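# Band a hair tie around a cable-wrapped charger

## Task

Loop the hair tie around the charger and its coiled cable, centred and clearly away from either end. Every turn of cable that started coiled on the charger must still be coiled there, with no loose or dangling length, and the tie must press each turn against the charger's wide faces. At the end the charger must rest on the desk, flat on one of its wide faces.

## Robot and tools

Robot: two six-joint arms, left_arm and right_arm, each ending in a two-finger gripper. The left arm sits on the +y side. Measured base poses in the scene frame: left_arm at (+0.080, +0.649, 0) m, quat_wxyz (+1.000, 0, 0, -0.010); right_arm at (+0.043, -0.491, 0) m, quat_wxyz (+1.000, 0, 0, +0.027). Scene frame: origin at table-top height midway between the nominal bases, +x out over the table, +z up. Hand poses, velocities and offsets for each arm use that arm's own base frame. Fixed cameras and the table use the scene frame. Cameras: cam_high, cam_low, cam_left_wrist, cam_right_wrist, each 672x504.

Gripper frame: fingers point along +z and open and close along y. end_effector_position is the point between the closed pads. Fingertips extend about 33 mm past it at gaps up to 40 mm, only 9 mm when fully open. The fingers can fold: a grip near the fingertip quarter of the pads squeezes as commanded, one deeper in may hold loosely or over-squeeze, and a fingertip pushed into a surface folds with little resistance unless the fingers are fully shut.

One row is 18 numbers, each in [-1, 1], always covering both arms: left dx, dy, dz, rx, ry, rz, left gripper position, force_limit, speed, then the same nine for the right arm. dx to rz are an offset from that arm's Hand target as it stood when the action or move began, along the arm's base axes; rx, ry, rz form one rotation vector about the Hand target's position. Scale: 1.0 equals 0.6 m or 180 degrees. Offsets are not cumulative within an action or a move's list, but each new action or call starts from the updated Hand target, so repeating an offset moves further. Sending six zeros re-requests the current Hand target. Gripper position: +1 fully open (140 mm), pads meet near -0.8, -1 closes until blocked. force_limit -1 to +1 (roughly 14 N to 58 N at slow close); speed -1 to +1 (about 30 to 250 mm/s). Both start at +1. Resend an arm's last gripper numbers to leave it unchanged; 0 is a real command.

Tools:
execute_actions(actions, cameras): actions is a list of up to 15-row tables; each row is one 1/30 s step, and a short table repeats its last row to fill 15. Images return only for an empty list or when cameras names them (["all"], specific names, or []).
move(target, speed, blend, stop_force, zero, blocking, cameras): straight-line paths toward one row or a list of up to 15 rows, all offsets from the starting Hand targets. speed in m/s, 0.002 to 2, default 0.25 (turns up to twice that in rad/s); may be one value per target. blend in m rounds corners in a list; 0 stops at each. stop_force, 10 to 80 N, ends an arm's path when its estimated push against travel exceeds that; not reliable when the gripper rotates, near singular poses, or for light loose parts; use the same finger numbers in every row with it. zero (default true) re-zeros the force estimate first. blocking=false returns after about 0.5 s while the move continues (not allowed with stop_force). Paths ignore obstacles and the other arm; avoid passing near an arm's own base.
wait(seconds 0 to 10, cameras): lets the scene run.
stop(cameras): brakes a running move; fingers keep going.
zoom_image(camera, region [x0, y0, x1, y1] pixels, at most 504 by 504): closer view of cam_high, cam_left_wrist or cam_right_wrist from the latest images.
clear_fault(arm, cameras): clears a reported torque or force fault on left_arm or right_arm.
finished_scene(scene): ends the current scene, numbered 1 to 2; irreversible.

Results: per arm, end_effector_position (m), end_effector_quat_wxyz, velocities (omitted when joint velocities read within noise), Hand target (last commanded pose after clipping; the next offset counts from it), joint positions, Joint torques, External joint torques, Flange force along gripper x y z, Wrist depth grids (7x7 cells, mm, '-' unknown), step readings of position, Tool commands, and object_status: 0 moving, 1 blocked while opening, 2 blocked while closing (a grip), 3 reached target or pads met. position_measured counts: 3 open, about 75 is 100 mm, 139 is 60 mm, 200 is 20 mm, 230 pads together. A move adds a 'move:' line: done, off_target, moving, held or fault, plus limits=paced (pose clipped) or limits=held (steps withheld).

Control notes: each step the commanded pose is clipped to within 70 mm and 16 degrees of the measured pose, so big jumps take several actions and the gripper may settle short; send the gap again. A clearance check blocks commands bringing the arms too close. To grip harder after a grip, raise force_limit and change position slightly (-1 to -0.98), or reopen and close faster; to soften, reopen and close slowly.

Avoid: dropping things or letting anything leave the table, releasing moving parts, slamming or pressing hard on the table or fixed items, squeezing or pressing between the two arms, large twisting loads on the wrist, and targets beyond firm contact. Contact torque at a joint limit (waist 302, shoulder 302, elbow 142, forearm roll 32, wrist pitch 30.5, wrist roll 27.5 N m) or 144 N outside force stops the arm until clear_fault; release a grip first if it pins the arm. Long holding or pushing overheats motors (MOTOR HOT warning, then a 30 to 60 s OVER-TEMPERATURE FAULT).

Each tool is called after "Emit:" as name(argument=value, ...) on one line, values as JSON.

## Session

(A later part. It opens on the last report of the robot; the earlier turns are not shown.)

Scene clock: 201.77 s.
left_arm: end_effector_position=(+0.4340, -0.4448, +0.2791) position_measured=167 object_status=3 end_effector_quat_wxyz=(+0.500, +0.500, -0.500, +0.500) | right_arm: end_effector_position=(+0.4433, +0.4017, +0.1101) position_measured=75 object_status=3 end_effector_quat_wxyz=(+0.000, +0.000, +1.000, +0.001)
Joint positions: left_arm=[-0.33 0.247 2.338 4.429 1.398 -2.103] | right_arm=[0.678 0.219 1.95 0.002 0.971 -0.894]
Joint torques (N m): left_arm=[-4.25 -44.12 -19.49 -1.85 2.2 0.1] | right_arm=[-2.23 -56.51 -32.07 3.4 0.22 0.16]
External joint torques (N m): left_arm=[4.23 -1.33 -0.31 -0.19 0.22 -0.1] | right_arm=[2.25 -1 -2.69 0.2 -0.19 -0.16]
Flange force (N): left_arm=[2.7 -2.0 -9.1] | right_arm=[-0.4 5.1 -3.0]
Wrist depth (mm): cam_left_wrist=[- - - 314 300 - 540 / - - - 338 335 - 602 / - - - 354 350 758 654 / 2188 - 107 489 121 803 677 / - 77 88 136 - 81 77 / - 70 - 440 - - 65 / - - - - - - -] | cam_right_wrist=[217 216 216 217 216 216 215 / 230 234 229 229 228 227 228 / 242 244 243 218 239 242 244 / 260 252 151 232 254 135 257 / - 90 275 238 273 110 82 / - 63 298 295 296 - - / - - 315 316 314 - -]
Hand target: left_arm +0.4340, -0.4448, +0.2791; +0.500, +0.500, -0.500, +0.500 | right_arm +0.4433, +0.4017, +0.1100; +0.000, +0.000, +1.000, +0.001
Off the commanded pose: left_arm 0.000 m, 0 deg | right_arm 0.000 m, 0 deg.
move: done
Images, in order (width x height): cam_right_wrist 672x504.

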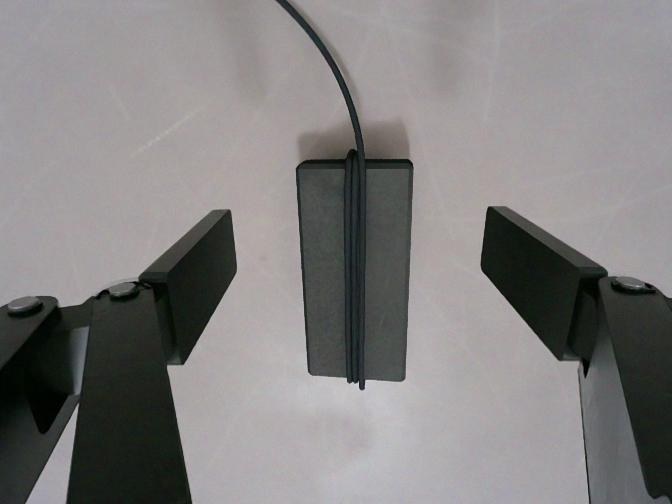

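Emit:
move(target=[0,0,0,0,0,0,-0.3,1,-1,-0.005,0,-0.118,0,0,0,0.43,0,-1], speed=0.08)

Emit:
move(target=[0,0,0,0,0,0,-0.3,1,-1,0,0,0,0,0,0,-1,-0.3,-1], cameras=["cam_right_wrist","cam_low"])

Emit:
wait(seconds=1)

Scene clock: 207.17 s.
left_arm: end_effector_position=(+0.4340, -0.4448, +0.2791) position_measured=167 object_status=3 end_effector_quat_wxyz=(+0.500, +0.500, -0.500, +0.500) | right_arm: end_effector_position=(+0.4403, +0.4017, +0.0393) position_measured=75 object_status=3 end_effector_quat_wxyz=(+0.000, +0.000, +1.000, +0.001)
Joint positions: left_arm=[-0.33 0.247 2.338 4.429 1.398 -2.103] | right_arm=[0.681 0.293 2.011 0.002 0.836 -0.891]
Joint torques (N m): left_arm=[-4.23 -44.29 -19.41 -1.81 2.16 0.11] | right_arm=[-1.91 -61.69 -28.79 3.04 0.29 0.16]
External joint torques (N m): left_arm=[4.31 -1.14 -0.32 -0.23 0.26 -0.11] | right_arm=[1.83 0.42 -2.39 0.19 -0.25 -0.16]
Flange force (N): left_arm=[2.3 -2.3 -9.2] | right_arm=[-1.9 5.5 -0.7]
Wrist depth (mm): cam_left_wrist=[- - - 306 262 221 195 / - - - 335 295 249 222 / - - 2465 358 367 758 642 / - - 107 133 122 788 642 / - 77 88 134 - 81 77 / - 70 - 452 - - 65 / - - - - - - -] | cam_right_wrist=[152 152 154 153 153 153 153 / 163 163 162 162 162 162 161 / 173 180 174 168 170 172 171 / 185 179 152 155 158 135 180 / - 90 199 168 167 126 82 / - 63 211 181 181 210 - / - - 227 193 - - -]
Hand target: left_arm +0.4340, -0.4448, +0.2791; +0.500, +0.500, -0.500, +0.500 | right_arm +0.4403, +0.4017, +0.0392; +0.000, +0.000, +1.000, +0.001
Off the commanded pose: left_arm 0.000 m, 0 deg | right_arm 0.000 m, 0 deg.
move: done

Scene clock: 208.67 s.
left_arm: end_effector_position=(+0.4340, -0.4448, +0.2791) position_measured=167 object_status=3 end_effector_quat_wxyz=(+0.500, +0.500, -0.500, +0.500) | right_arm: end_effector_position=(+0.4403, +0.4017, +0.0392) position_measured=134 object_status=0 end_effector_quat_wxyz=(+0.000, +0.000, +1.000, +0.001)
Joint positions: left_arm=[-0.33 0.247 2.338 4.429 1.398 -2.103] | right_arm=[0.681 0.293 2.011 0.002 0.836 -0.891]
Joint torques (N m): left_arm=[-4.52 -44.22 -19.4 -1.88 2.25 0.12] | right_arm=[-2.92 -54.9 -24.95 2.66 0.01 0.2]
External joint torques (N m): left_arm=[4.44 -1.12 -0.34 -0.17 0.17 -0.12] | right_arm=[2.95 -6.6 -6.54 0.6 0 -0.2]
Flange force (N): left_arm=[2.4 -2.5 -9.5] | right_arm=[0.2 6.1 -12.4]
Wrist depth (mm): cam_left_wrist=[- - - 306 261 221 195 / - 2898 - 334 297 247 222 / - - 2822 356 347 763 650 / - 858 107 406 124 797 694 / - 77 88 134 - 81 77 / - 70 - 434 - - 65 / - - - - - - -] | cam_right_wrist=[- 153 153 152 153 153 153 / 163 163 163 162 162 162 162 / 173 172 173 163 168 172 172 / 187 183 137 157 151 178 183 / - 89 91 168 164 83 88 / - 77 205 180 179 - - / - - - 196 221 - -]
Hand target: left_arm +0.4340, -0.4448, +0.2791; +0.500, +0.500, -0.500, +0.500 | right_arm +0.4403, +0.4017, +0.0392; +0.000, +0.000, +1.000, +0.001
Off the commanded pose: left_arm 0.000 m, 0 deg | right_arm 0.000 m, 0 deg.
move: done
Images, in order (width x height): cam_low 672x504, cam_right_wrist 672x504.

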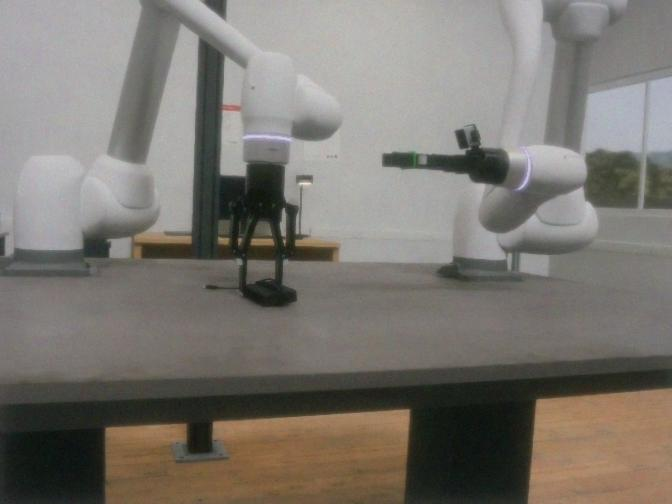

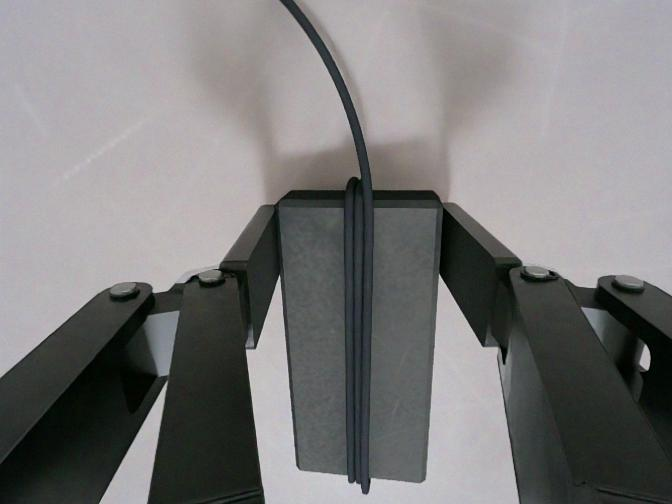

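Scene clock: 209.67 s.
left_arm: end_effector_position=(+0.4340, -0.4448, +0.2791) position_measured=167 object_status=3 end_effector_quat_wxyz=(+0.500, +0.500, -0.500, +0.500) | right_arm: end_effector_position=(+0.4403, +0.4017, +0.0392) position_measured=134 object_status=2 end_effector_quat_wxyz=(+0.000, +0.000, +1.000, +0.001)
Joint positions: left_arm=[-0.33 0.247 2.338 4.429 1.398 -2.103] | right_arm=[0.681 0.293 2.011 0.002 0.836 -0.891]
Joint torques (N m): left_arm=[-4.16 -44.02 -19.31 -1.84 2.22 0.08] | right_arm=[-3.2 -55.26 -24.8 2.6 -0.05 0.19]
External joint torques (N m): left_arm=[4.09 -1.28 -0.5 -0.2 0.2 -0.08] | right_arm=[3.15 -6.07 -6.52 0.64 0.07 -0.19]
Flange force (N): left_arm=[2.7 -2.3 -8.7] | right_arm=[-0.1 6.8 -11.9]
Wrist depth (mm): cam_left_wrist=[- - - 306 262 221 195 / - - - 336 297 248 222 / - - - 360 364 755 646 / - - 107 403 121 809 670 / - 77 88 134 - 81 77 / - 70 - - - - 65 / - - - 390 - - -] | cam_right_wrist=[153 154 154 152 154 153 153 / 163 162 162 161 162 162 161 / 173 172 173 151 168 172 172 / 186 183 137 157 151 178 181 / - 89 85 167 164 83 88 / - 77 208 177 179 - - / - - 228 196 220 - -]
Hand target: left_arm +0.4340, -0.4448, +0.2791; +0.500, +0.500, -0.500, +0.500 | right_arm +0.4403, +0.4017, +0.0392; +0.000, +0.000, +1.000, +0.001
Tool commands: left_gripper/position=-0.3 left_gripper/force_limit=+1.0 left_gripper/speed=-1.0 right_gripper/position=-1.0 right_gripper/force_limit=-0.3 right_gripper/speed=-1.0
Off the commanded pose: left_arm 0.000 m, 0 deg | right_arm 0.000 m, 0 deg.
wait: 1.00 s; at rest by 0.17 s

Emit:
move(target=[[0,0,0,0,0,0,0.175,1,-1,0,0,0.15,0,0,0,-1,-0.3,-1],[0,0,0,0,0,0,0.175,1,-1,0.063,-0.06,0.385,0,0,0.4767,-1,-0.3,-1]], cameras=["all"], speed=0.12)

Scene clock: 223.13 s.
left_arm: end_effector_position=(+0.4340, -0.4448, +0.2791) position_measured=107 object_status=3 end_effector_quat_wxyz=(+0.500, +0.500, -0.500, +0.500) | right_arm: end_effector_position=(+0.4781, +0.3657, +0.2702) position_measured=135 object_status=2 end_effector_quat_wxyz=(+0.001, +0.681, -0.733, -0.001)
Joint positions: left_arm=[-0.33 0.247 2.338 4.429 1.398 -2.103] | right_arm=[0.595 0.109 1.763 0.001 1.271 -2.473]
Joint torques (N m): left_arm=[-4.14 -44 -19.22 -1.82 2.19 0.13] | right_arm=[-2.3 -53.67 -38.81 3.92 0.27 -0.07]
External joint torques (N m): left_arm=[4.13 -1.55 -0.58 -0.22 0.22 -0.13] | right_arm=[2.34 2.15 -1.42 0.18 -0.24 0.07]
Flange force (N): left_arm=[3.3 -2.2 -8.8] | right_arm=[-7.0 -1.9 -0.4]
Wrist depth (mm): cam_left_wrist=[- - - 360 - - - / - - 2410 386 - - 668 / - 2331 3249 413 - 758 640 / - - 118 427 146 120 658 / - 85 116 553 - 106 84 / - - - 463 500 - - / - - - - - - -] | cam_right_wrist=[- - 361 - 357 356 358 / 380 - 363 383 394 378 386 / - - 394 152 - 401 - / 444 - 124 152 151 111 427 / - 91 79 - 451 83 88 / - - 477 - - - - / - - 534 - - - -]
Hand target: left_arm +0.4340, -0.4448, +0.2791; +0.500, +0.500, -0.500, +0.500 | right_arm +0.4781, +0.3657, +0.2702; +0.001, +0.681, -0.733, -0.001
Off the commanded pose: left_arm 0.000 m, 0 deg | right_arm 0.000 m, 0 deg.
move: done

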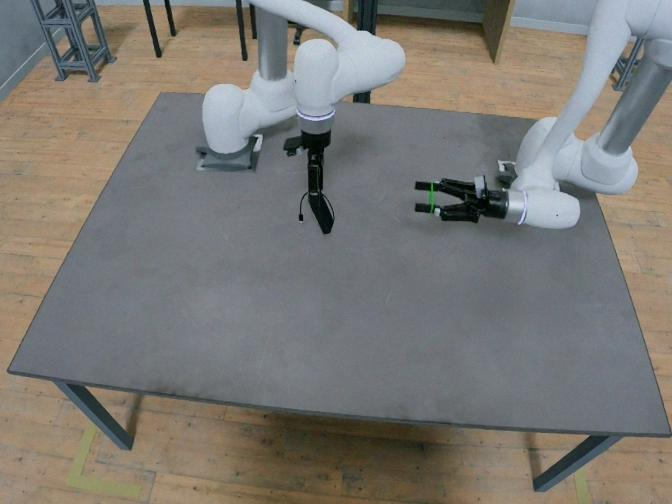

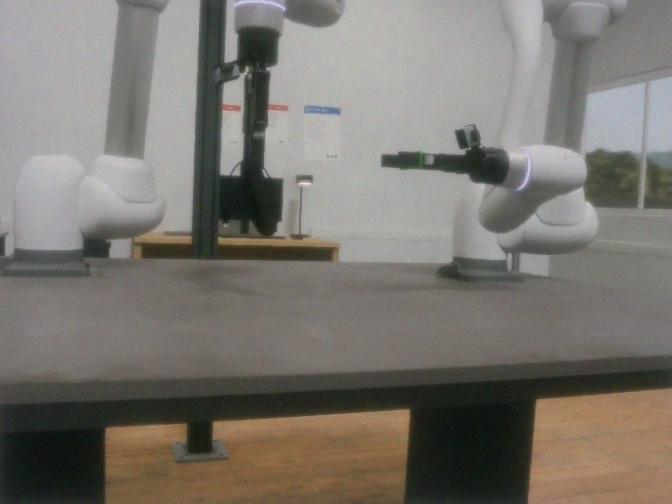

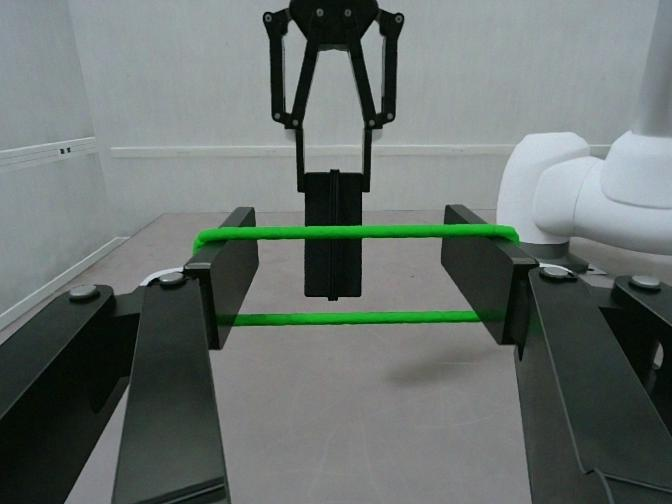

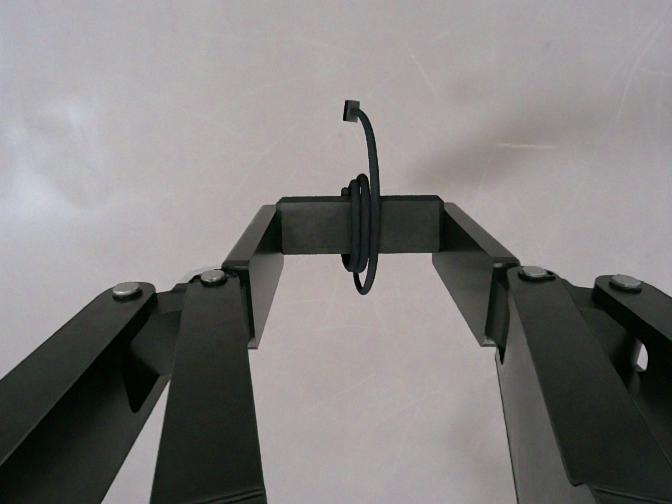

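Emit:
zoom_image(camera="cam_low", region=[200, 50, 340, 250])

Emit:
zoom_image(camera="cam_left_wrist", region=[260, 150, 410, 320])

Scaled by 2.520 from the camera's 672x504 image, which has a finer 960x720 frame.

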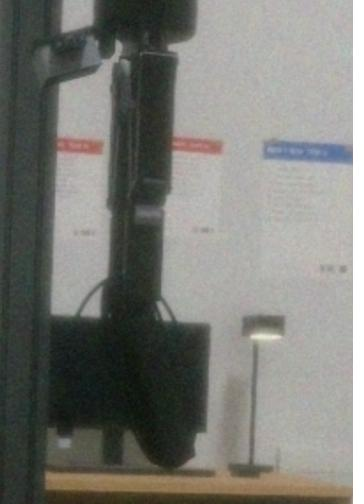

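Scaled by 2.965 from the camera's 672x504 image, which has a finer 960x720 frame.

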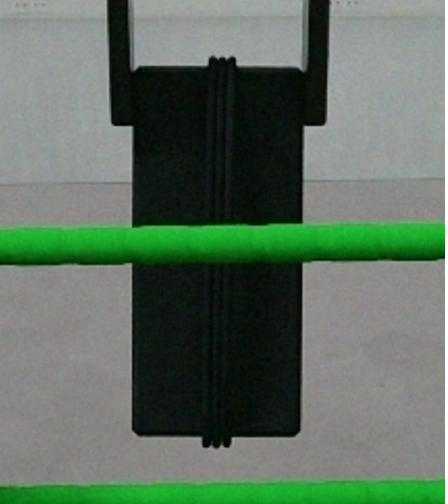

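Emit:
move(target=[0,0,0,0,0,0,0.175,1,-1,0,0,0,0,0,0,-0.98,1,-1])

Emit:
move(target=[0,0,0,0,0,0,0.175,1,-1,0,0,0,0.433,-0.023,0,-0.98,1,-1], cameras=["all"], speed=0.15)

Emit:
zoom_image(camera="cam_low", region=[200, 100, 440, 250])

Scene clock: 242.10 s.
left_arm: end_effector_position=(+0.4340, -0.4448, +0.2791) position_measured=107 object_status=3 end_effector_quat_wxyz=(+0.500, +0.500, -0.500, +0.500) | right_arm: end_effector_position=(+0.4781, +0.3657, +0.2702) position_measured=139 object_status=0 end_effector_quat_wxyz=(+0.001, +0.681, -0.733, -0.001)
Joint positions: left_arm=[-0.33 0.247 2.338 4.429 1.398 -2.103] | right_arm=[0.595 0.109 1.763 0.001 1.271 -2.473]
Joint torques (N m): left_arm=[-4.09 -44.44 -19.39 -1.84 2.21 0.09] | right_arm=[-2.25 -54.07 -38.88 3.87 0.22 0.09]
External joint torques (N m): left_arm=[4.05 -0.94 -0.48 -0.2 0.2 -0.09] | right_arm=[2.26 2.48 -1.31 0.23 -0.19 -0.09]
Flange force (N): left_arm=[2.0 -2.6 -8.5] | right_arm=[-6.9 -2.4 -0.2]
Wrist depth (mm): cam_left_wrist=[- - - 362 - - 2681 / - - - 397 - - 642 / - - 3516 417 1968 760 644 / - - 118 - 145 121 662 / - 85 117 537 547 106 84 / - - - - - - - / - - 388 - - - -] | cam_right_wrist=[- - 356 365 - - 356 / - - 383 - - - - / 407 - - 151 410 - - / - - 124 152 152 106 - / - 87 79 - - 83 88 / - - 66 - - - - / - - - - - - -]
Hand target: left_arm +0.4340, -0.4448, +0.2791; +0.500, +0.500, -0.500, +0.500 | right_arm +0.4781, +0.3657, +0.2702; +0.001, +0.681, -0.733, -0.001
Off the commanded pose: left_arm 0.000 m, 0 deg | right_arm 0.000 m, 0 deg.
move: done

Scene clock: 247.13 s.
left_arm: end_effector_position=(+0.4340, -0.4448, +0.2791) position_measured=107 object_status=3 end_effector_quat_wxyz=(+0.500, +0.500, -0.500, +0.500) | right_arm: end_effector_position=(+0.4781, +0.3657, +0.2703) position_measured=139 object_status=2 end_effector_quat_wxyz=(-0.452, +0.529, -0.569, -0.438)
Joint positions: left_arm=[-0.33 0.247 2.338 4.429 1.398 -2.103] | right_arm=[0.014 0.161 2.275 1.483 1.371 -3.969]
Joint torques (N m): left_arm=[-4.34 -44.01 -19.17 -1.83 2.2 0.11] | right_arm=[-2.15 -49.4 -29.37 2.7 3.14 0.34]
External joint torques (N m): left_arm=[4.44 -1.43 -0.56 -0.2 0.2 -0.11] | right_arm=[2.21 1.85 -1.47 -0.71 -1.11 -0.33]
Flange force (N): left_arm=[3.0 -2.5 -9.5] | right_arm=[1.3 -4.7 6.2]
Wrist depth (mm): cam_left_wrist=[- - 584 623 - - 519 / - - - 551 - - 561 / - - - 298 2749 725 554 / - - 119 471 146 121 560 / - 85 117 627 - 106 84 / - - - - - - - / - - - - - - -] | cam_right_wrist=[597 603 617 - - - 701 / - 887 - - 1039 777 4234 / 2953 2609 2953 719 706 847 3562 / - - 124 151 152 3453 3562 / - 87 79 3400 841 83 88 / - - 63 - - - - / - - - 3562 - - -]
Hand target: left_arm +0.4340, -0.4448, +0.2791; +0.500, +0.500, -0.500, +0.500 | right_arm +0.4781, +0.3657, +0.2702; -0.452, +0.529, -0.569, -0.439
Off the commanded pose: left_arm 0.000 m, 0 deg | right_arm 0.000 m, 0 deg.
move: done

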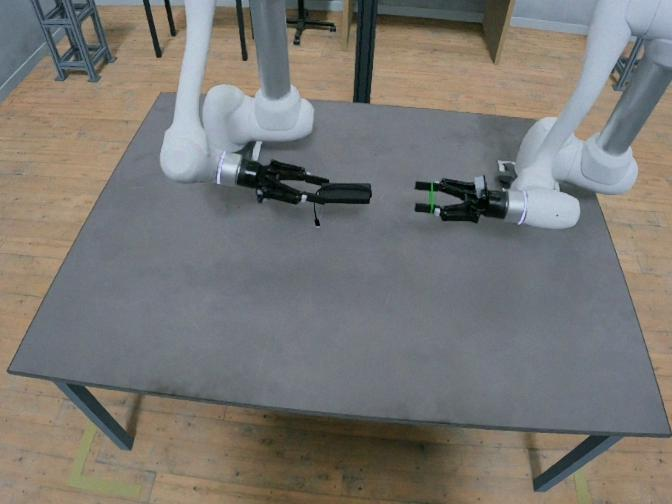

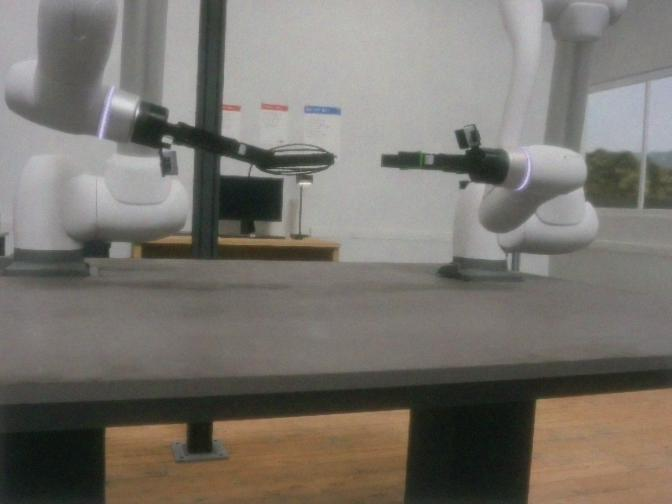

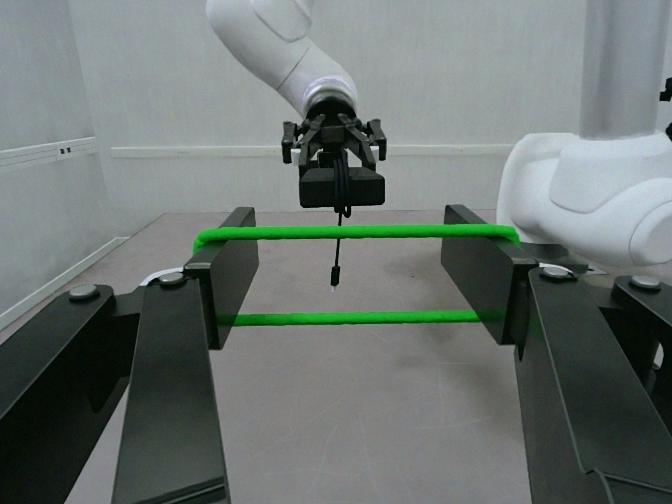

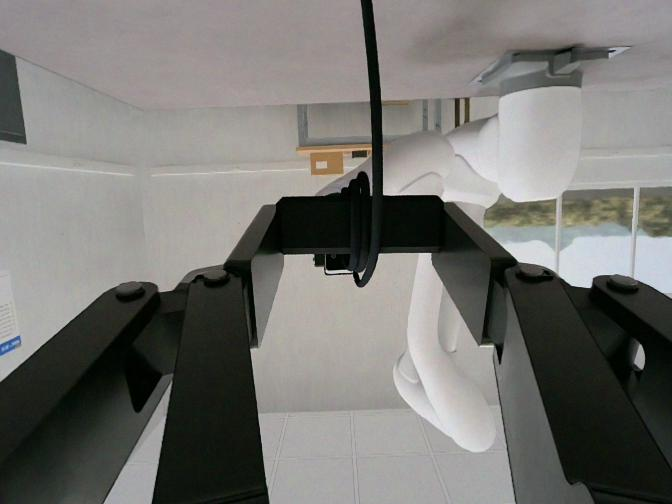

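Scaled by 2.100 from the camera's 672x504 image, which has a finer 960x720 frame.

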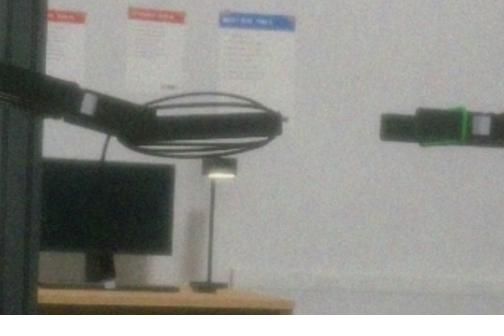

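Emit:
zoom_image(camera="cam_high", region=[290, 160, 450, 230])

Emit:
zoom_image(camera="cam_left_wrist", region=[220, 80, 460, 260])

Scaled by 3.150 from the camera's 672x504 image, which has a finer 960x720 frame.

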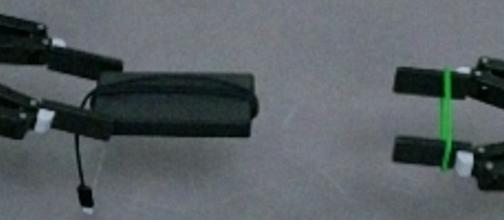

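Scaled by 2.100 from the camera's 672x504 image, which has a finer 960x720 frame.

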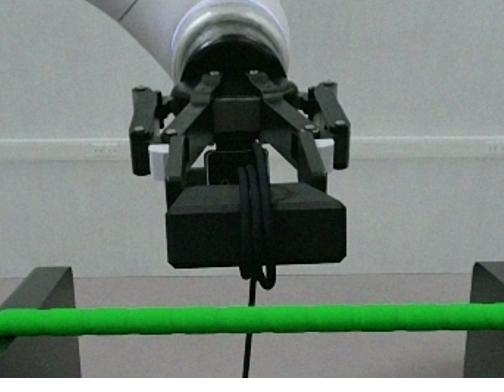

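Emit:
move(target=[-0.01,-0.18,-0.02,0,0,0,0.175,1,-1,0,0,0,0,0,0,-0.98,1,-1], cameras=["all"], speed=0.12)

Emit:
zoom_image(camera="cam_low", region=[240, 110, 400, 210])

Emit:
zoom_image(camera="cam_high", region=[290, 160, 450, 230])

Scene clock: 269.60 s.
left_arm: end_effector_position=(+0.4280, -0.5527, +0.2671) position_measured=107 object_status=3 end_effector_quat_wxyz=(+0.500, +0.500, -0.500, +0.500) | right_arm: end_effector_position=(+0.4781, +0.3657, +0.2702) position_measured=139 object_status=2 end_effector_quat_wxyz=(-0.452, +0.529, -0.569, -0.439)
Joint positions: left_arm=[-0.547 0.307 2.284 4.233 1.295 -2.054] | right_arm=[0.014 0.161 2.275 1.483 1.371 -3.97]
Joint torques (N m): left_arm=[-2.34 -51.08 -19.64 -2.12 2.26 0.13] | right_arm=[-1.99 -48.72 -29.29 2.73 3.26 0.18]
External joint torques (N m): left_arm=[2.39 -1.01 -0.65 -0.17 0.21 -0.13] | right_arm=[1.98 1.18 -1.58 -0.73 -1.23 -0.18]
Flange force (N): left_arm=[2.1 -2.6 -4.2] | right_arm=[-0.1 -4.0 5.5]
Wrist depth (mm): cam_left_wrist=[- - 498 508 - - 458 / - - 2584 434 - 2584 477 / 2281 - 325 349 - 658 494 / - - 118 176 147 120 502 / - 85 115 - - 106 84 / - - - - - - - / - - - 370 - - -] | cam_right_wrist=[600 - - 629 - 674 - / - 924 947 - 905 799 - / 2097 - 3161 157 602 847 3620 / - - 124 152 152 3740 3453 / - 87 91 3679 751 83 88 / - - 66 2914 951 - - / - - - - - - -]
Hand target: left_arm +0.4280, -0.5528, +0.2671; +0.500, +0.500, -0.500, +0.500 | right_arm +0.4781, +0.3657, +0.2702; -0.452, +0.529, -0.569, -0.439
Off the commanded pose: left_arm 0.000 m, 0 deg | right_arm 0.000 m, 0 deg.
move: done

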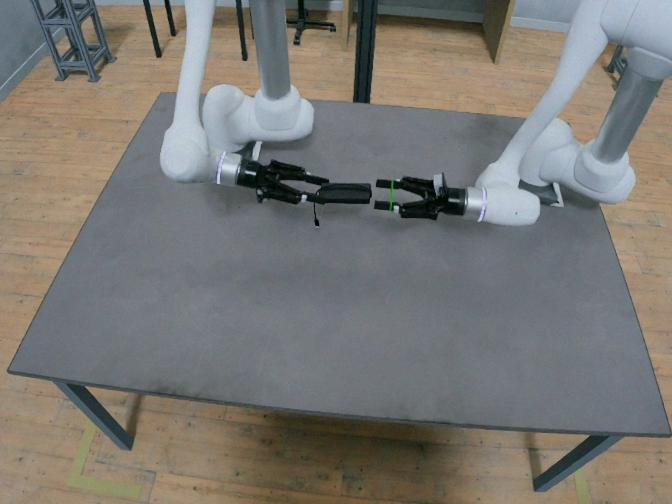

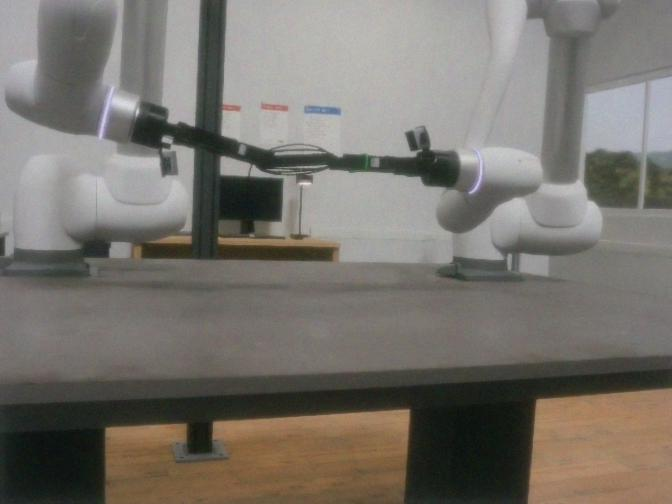

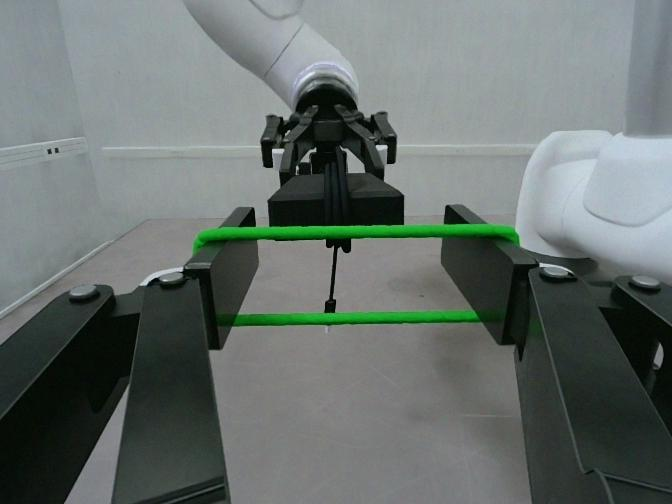

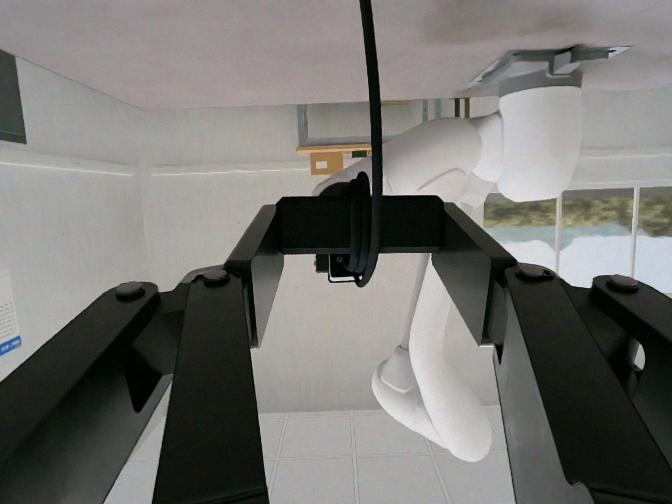

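Scaled by 3.150 from the camera's 672x504 image, which has a finer 960x720 frame.

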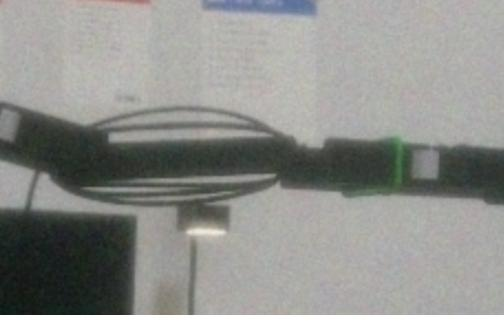

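Scaled by 3.150 from the camera's 672x504 image, which has a finer 960x720 frame.

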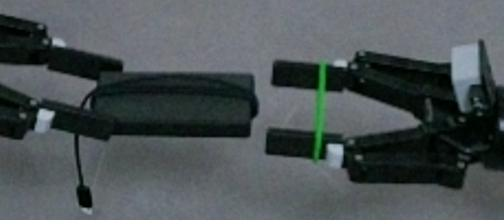

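Emit:
move(target=[0,0,0.004,0,0,0,0.24,1,-1,0,0,0,0,0,0,-0.98,1,-1])

Emit:
move(target=[0,-0.058,0,0,0,0,0.24,1,-1,0,0,0,0,0,0,-0.98,1,-1], cameras=["all"], speed=0.05)

Emit:
zoom_image(camera="cam_low", region=[240, 110, 400, 210])

Emit:
zoom_image(camera="cam_high", region=[290, 160, 450, 230])

Scene clock: 276.70 s.
left_arm: end_effector_position=(+0.4280, -0.5528, +0.2695) position_measured=99 object_status=3 end_effector_quat_wxyz=(+0.500, +0.500, -0.500, +0.500) | right_arm: end_effector_position=(+0.4781, +0.3657, +0.2702) position_measured=139 object_status=2 end_effector_quat_wxyz=(-0.452, +0.529, -0.569, -0.439)
Joint positions: left_arm=[-0.547 0.303 2.283 4.235 1.292 -2.059] | right_arm=[0.014 0.161 2.275 1.483 1.371 -3.97]
Joint torques (N m): left_arm=[-4.37 -49.84 -20.11 -2.1 2.24 0.06] | right_arm=[-2 -49.01 -29.31 2.71 3.24 0.18]
External joint torques (N m): left_arm=[4.29 -2.02 -0.42 -0.21 0.23 -0.07] | right_arm=[2.03 1.57 -1.44 -0.71 -1.22 -0.18]
Flange force (N): left_arm=[3.6 -3.2 -8.2] | right_arm=[0.6 -4.3 5.8]
Wrist depth (mm): cam_left_wrist=[- - 499 498 - - 437 / - - - 416 - 2257 474 / - 2681 2648 365 3516 660 491 / 1849 - 118 - 138 126 507 / - 82 111 - - 108 81 / - - - - - - - / - - - - - - -] | cam_right_wrist=[- - 618 703 672 719 746 / - - 3400 943 574 787 - / 2267 - 3117 151 600 834 3506 / 1825 - 131 152 151 3562 3506 / - 87 91 6234 134 83 88 / - - 63 3562 959 - - / - - - 4080 - - -]
Hand target: left_arm +0.4280, -0.5528, +0.2695; +0.500, +0.500, -0.500, +0.500 | right_arm +0.4781, +0.3657, +0.2702; -0.452, +0.529, -0.569, -0.439
Off the commanded pose: left_arm 0.000 m, 0 deg | right_arm 0.000 m, 0 deg.
move: done

Scene clock: 277.77 s.
left_arm: end_effector_position=(+0.4280, -0.5875, +0.2695) position_measured=99 object_status=3 end_effector_quat_wxyz=(+0.500, +0.500, -0.500, +0.500) | right_arm: end_effector_position=(+0.4781, +0.3657, +0.2702) position_measured=139 object_status=2 end_effector_quat_wxyz=(-0.452, +0.529, -0.569, -0.439)
Joint positions: left_arm=[-0.607 0.322 2.252 4.183 1.259 -2.054] | right_arm=[0.014 0.161 2.275 1.483 1.371 -3.97]
Joint torques (N m): left_arm=[-4.32 -52.49 -20.94 -2.09 2.04 0.14] | right_arm=[-2.19 -49.04 -29.31 2.73 3.31 0.21]
External joint torques (N m): left_arm=[4.39 -2.07 -0.26 -0.32 0.43 -0.14] | right_arm=[2.21 1.55 -1.61 -0.72 -1.28 -0.21]
Flange force (N): left_arm=[3.3 -3.3 -8.2] | right_arm=[0.4 -4.5 6.3]
Wrist depth (mm): cam_left_wrist=[- 2123 472 492 2145 2681 457 / - - - 391 - - 471 / - - - 299 317 650 493 / - 101 117 142 147 126 493 / - 82 126 526 130 108 81 / - - - - - - - / - - - 378 - - -] | cam_right_wrist=[- - - 684 - - - / - 2841 3206 997 567 782 3740 / - 4775 3400 584 565 841 3252 / - - 124 151 151 3562 3562 / - 87 79 3620 729 83 88 / - - 63 3937 916 - - / - - - - - - -]
Hand target: left_arm +0.4280, -0.5876, +0.2695; +0.500, +0.500, -0.500, +0.500 | right_arm +0.4781, +0.3657, +0.2702; -0.452, +0.529, -0.569, -0.439
Off the commanded pose: left_arm 0.000 m, 0 deg | right_arm 0.000 m, 0 deg.
move: done

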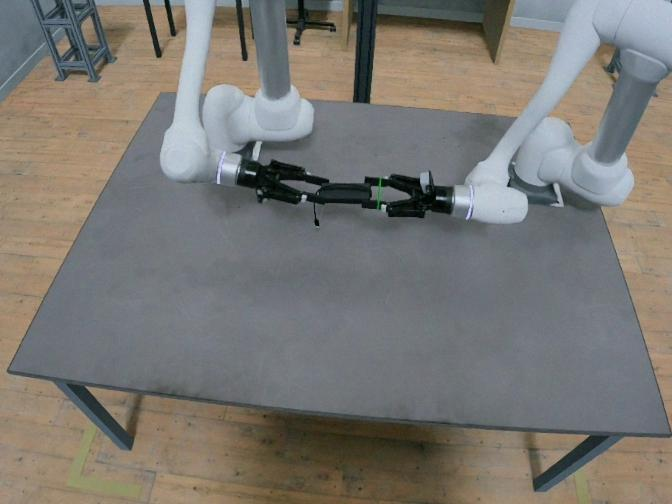

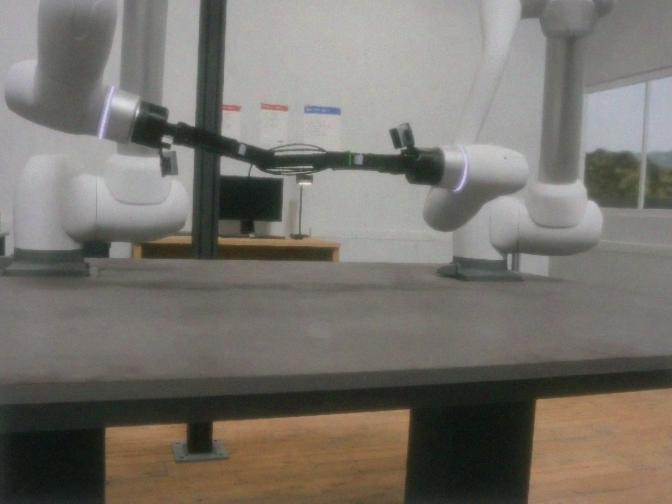

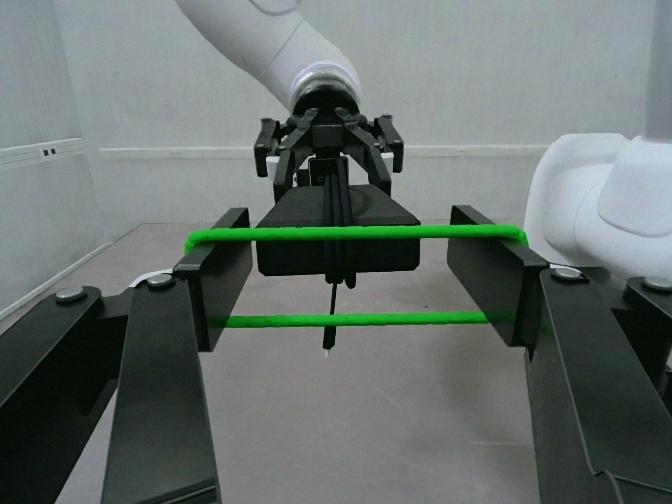

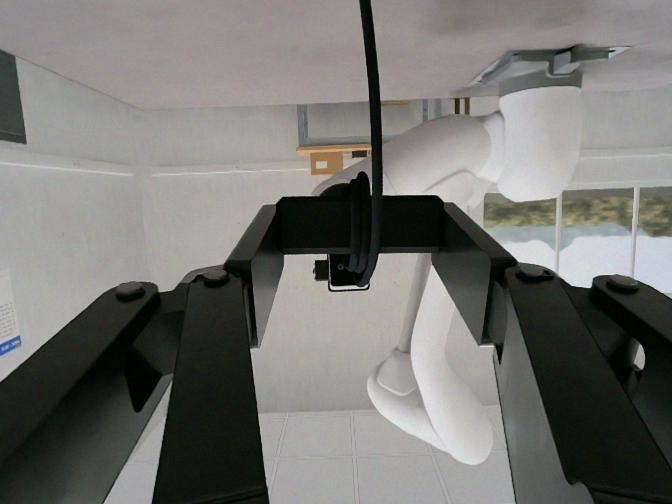

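Scaled by 3.150 from the camera's 672x504 image, which has a finer 960x720 frame.

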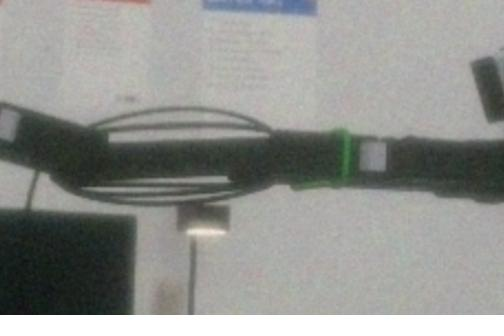

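Scaled by 3.150 from the camera's 672x504 image, which has a finer 960x720 frame.

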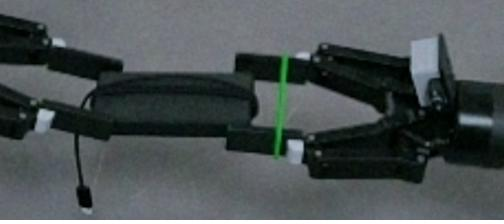

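Emit:
move(target=[0.004,-0.058,0,0,0,0,0.24,1,-1,0,0,0,0,0,0,-0.98,1,-1], cameras=["cam_left_wrist"], speed=0.05)

Emit:
zoom_image(camera="cam_left_wrist", region=[180, 150, 520, 380])

Scene clock: 283.40 s.
left_arm: end_effector_position=(+0.4304, -0.6223, +0.2695) position_measured=99 object_status=3 end_effector_quat_wxyz=(+0.500, +0.500, -0.500, +0.500) | right_arm: end_effector_position=(+0.4781, +0.3657, +0.2702) position_measured=139 object_status=2 end_effector_quat_wxyz=(-0.452, +0.529, -0.569, -0.439)
Joint positions: left_arm=[-0.659 0.345 2.213 4.138 1.226 -2.052] | right_arm=[0.014 0.161 2.275 1.483 1.371 -3.97]
Joint torques (N m): left_arm=[-4.46 -55.76 -21.81 -2.25 2.27 0.08] | right_arm=[-1.72 -48.81 -29.25 2.74 3.32 0.18]
External joint torques (N m): left_arm=[4.42 -1.81 -0.28 -0.27 0.2 -0.08] | right_arm=[1.72 1.36 -1.47 -0.75 -1.29 -0.18]
Flange force (N): left_arm=[2.9 -3.8 -7.4] | right_arm=[0.3 -4.1 5.1]
Wrist depth (mm): cam_left_wrist=[- - 439 449 - - - / - - - 373 1915 - - / - - 283 297 2715 670 548 / - - 118 111 140 120 501 / - 82 112 129 140 108 81 / - - 453 - - - - / - - - - 352 - -] | cam_right_wrist=[- 715 - 578 - 645 - / - 863 - - 518 790 - / - - 3117 473 539 841 3620 / - - 124 152 151 3562 3620 / - 87 85 3804 947 83 88 / - - 3937 3562 901 - - / - - - - - - -]
Hand target: left_arm +0.4304, -0.6224, +0.2695; +0.500, +0.500, -0.500, +0.500 | right_arm +0.4781, +0.3657, +0.2702; -0.452, +0.529, -0.569, -0.439
Off the commanded pose: left_arm 0.000 m, 0 deg | right_arm 0.000 m, 0 deg.
move: done
Images, in order (width x height): cam_left_wrist 672x504.

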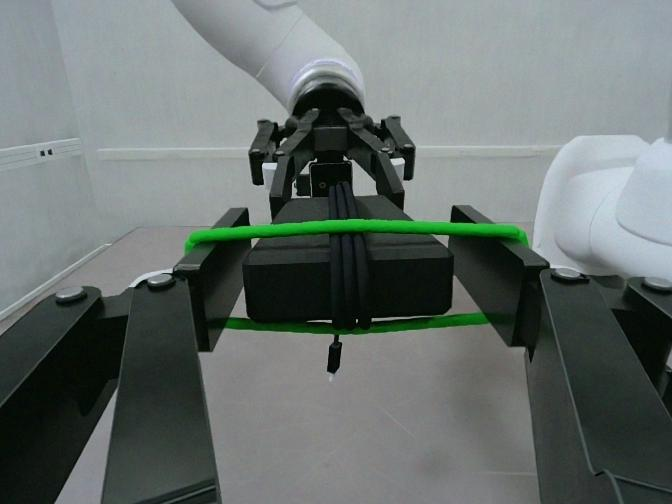

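Scaled by 1.482 from the camera's 672x504 image, which has a finer 960x720 frame.

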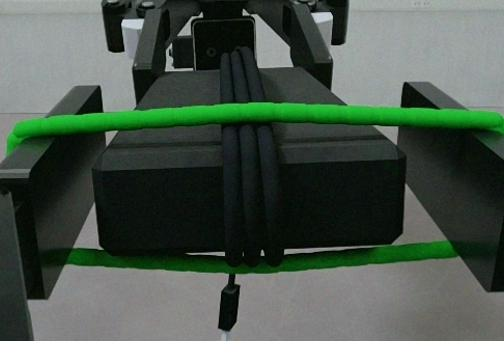

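Emit:
move(target=[0,-0.03,0,0,0,0,0.24,1,-1,0,0,0,0,0,0,-0.98,1,-1], cameras=["cam_left_wrist"], speed=0.04)

Emit:
zoom_image(camera="cam_left_wrist", region=[180, 150, 520, 380])

Scene clock: 286.43 s.
left_arm: end_effector_position=(+0.4304, -0.6403, +0.2695) position_measured=99 object_status=3 end_effector_quat_wxyz=(+0.500, +0.500, -0.500, +0.500) | right_arm: end_effector_position=(+0.4781, +0.3657, +0.2702) position_measured=139 object_status=2 end_effector_quat_wxyz=(-0.452, +0.529, -0.569, -0.439)
Joint positions: left_arm=[-0.686 0.356 2.194 4.115 1.21 -2.05] | right_arm=[0.014 0.161 2.275 1.483 1.371 -3.97]
Joint torques (N m): left_arm=[-4.32 -57.36 -22.42 -2.29 2.4 0.11] | right_arm=[-1.89 -48.66 -29.14 2.58 3.09 0.17]
External joint torques (N m): left_arm=[4.46 -1.74 0.08 -0.26 0.07 -0.11] | right_arm=[1.86 1.28 -1.53 -0.59 -1.06 -0.17]
Flange force (N): left_arm=[2.8 -3.4 -7.5] | right_arm=[0.1 -4.1 5.3]
Wrist depth (mm): cam_left_wrist=[- - 425 436 2584 - - / - - 470 356 - - - / 2123 - 261 286 256 638 546 / - - 118 102 - 120 505 / - 82 104 - - 108 80 / - - - - - - - / - - - - - - -] | cam_right_wrist=[- - - - 611 - - / 2362 3161 - 3506 533 782 - / - - - 151 515 837 3679 / - - 131 151 151 121 3679 / - 87 91 3400 697 83 88 / - - 63 3206 894 - - / - - - - - - -]
Hand target: left_arm +0.4304, -0.6404, +0.2695; +0.500, +0.500, -0.500, +0.500 | right_arm +0.4781, +0.3657, +0.2702; -0.452, +0.529, -0.569, -0.439
Off the commanded pose: left_arm 0.000 m, 0 deg | right_arm 0.000 m, 0 deg.
move: done
Images, in order (width x height): cam_left_wrist 672x504.

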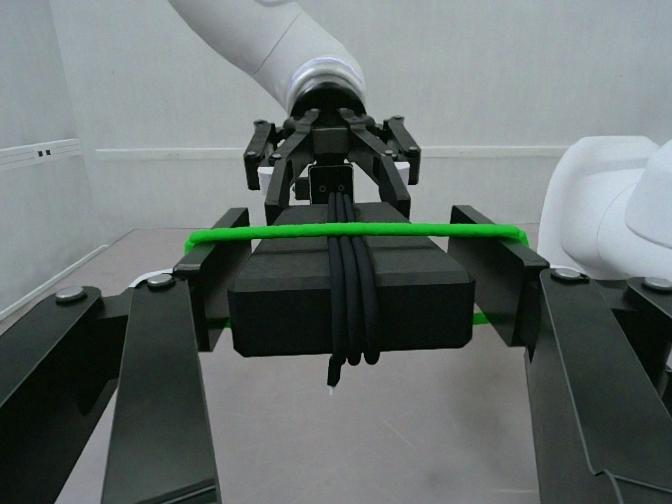

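Scaled by 1.482 from the camera's 672x504 image, which has a finer 960x720 frame.

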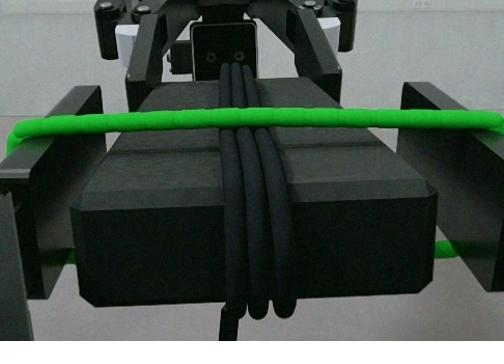

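Emit:
move(target=[0,-0.05,0,0,0,0,0.24,1,-1,0,0,0,0,0,0,-0.98,1,-1], cameras=["all"], speed=0.04)

Emit:
zoom_image(camera="cam_left_wrist", region=[180, 150, 520, 380])

Emit:
zoom_image(camera="cam_high", region=[290, 160, 450, 230])

Emit:
zoom_image(camera="cam_low", region=[220, 110, 380, 210])

Scene clock: 289.90 s.
left_arm: end_effector_position=(+0.4304, -0.6703, +0.2695) position_measured=99 object_status=3 end_effector_quat_wxyz=(+0.500, +0.500, -0.500, +0.500) | right_arm: end_effector_position=(+0.4780, +0.3657, +0.2702) position_measured=139 object_status=2 end_effector_quat_wxyz=(-0.452, +0.529, -0.569, -0.439)
Joint positions: left_arm=[-0.729 0.376 2.16 4.079 1.182 -2.048] | right_arm=[0.014 0.161 2.275 1.483 1.371 -3.97]
Joint torques (N m): left_arm=[-17.21 -61.52 -22.98 0.09 4.4 0.05] | right_arm=[-3.19 -46.76 -34.81 6.8 -0.28 0.43]
External joint torques (N m): left_arm=[17.26 -0.27 -0.16 -2.74 -1.92 -0.05] | right_arm=[3.14 -0.7 3.9 -4.79 2.31 -0.43]
Flange force (N): left_arm=[1.1 -17.0 -18.7] | right_arm=[1.2 7.2 -5.2]
Wrist depth (mm): cam_left_wrist=[- - 402 420 - - - / - - 435 326 - - - / - 3249 241 271 234 2437 527 / - - 118 103 155 117 508 / - 82 - 75 70 80 81 / - - - - - - - / - - - - - - -] | cam_right_wrist=[598 595 - 584 708 748 - / 2413 971 - 790 894 782 - / 2494 3869 2494 152 488 819 3562 / - - 124 152 151 3506 3679 / - 87 79 4007 676 83 88 / - - 67 1020 877 - - / - - - 3033 - - -]
Hand target: left_arm +0.4304, -0.6704, +0.2695; +0.500, +0.500, -0.500, +0.500 | right_arm +0.4781, +0.3657, +0.2702; -0.452, +0.529, -0.569, -0.439
Off the commanded pose: left_arm 0.000 m, 0 deg | right_arm 0.000 m, 0 deg.
move: done

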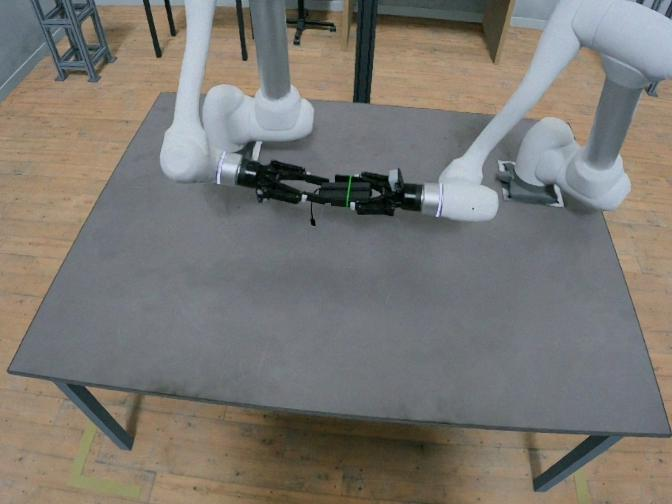

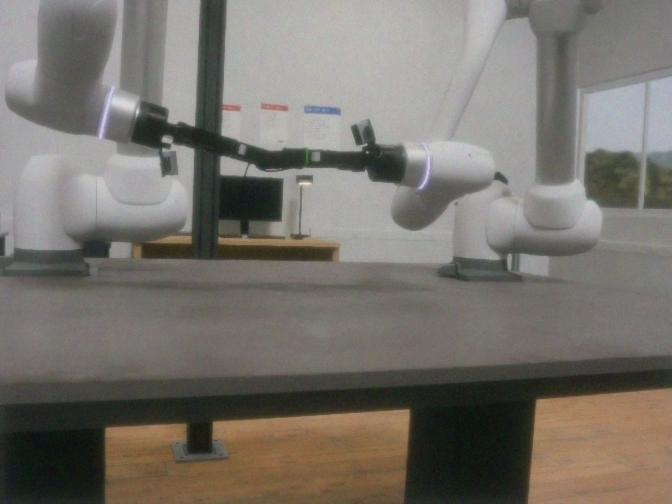

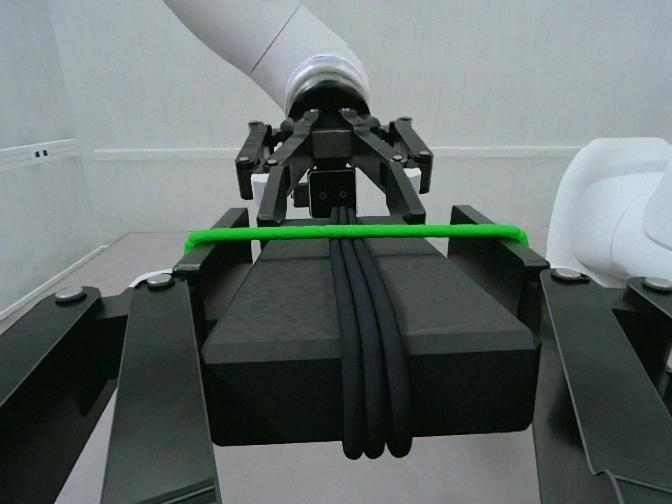

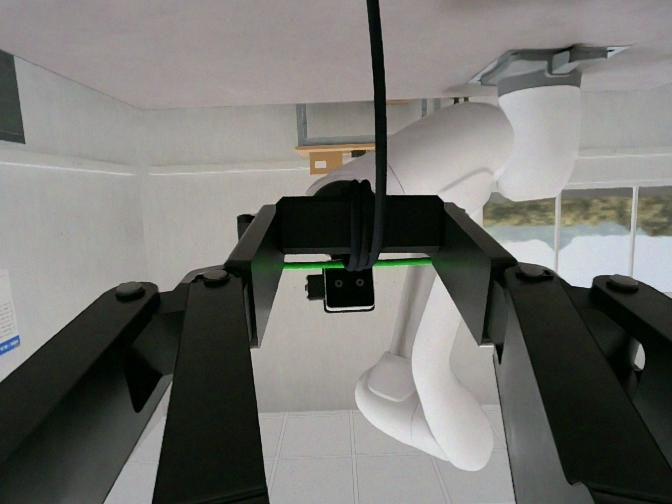

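Scaled by 1.482 from the camera's 672x504 image, which has a finer 960x720 frame.

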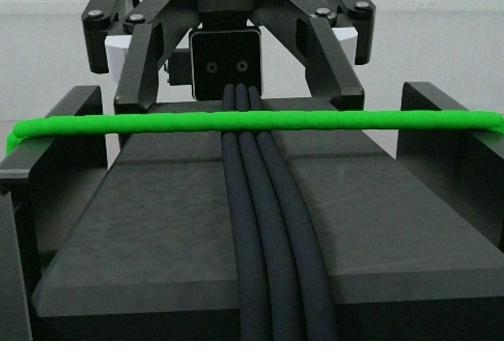

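Scaled by 3.150 from the camera's 672x504 image, which has a finer 960x720 frame.

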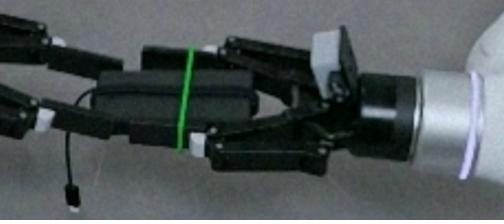

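Scaled by 3.150 from the camera's 672x504 image, which has a finer 960x720 frame.

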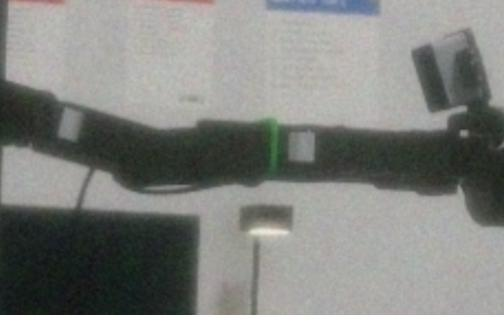

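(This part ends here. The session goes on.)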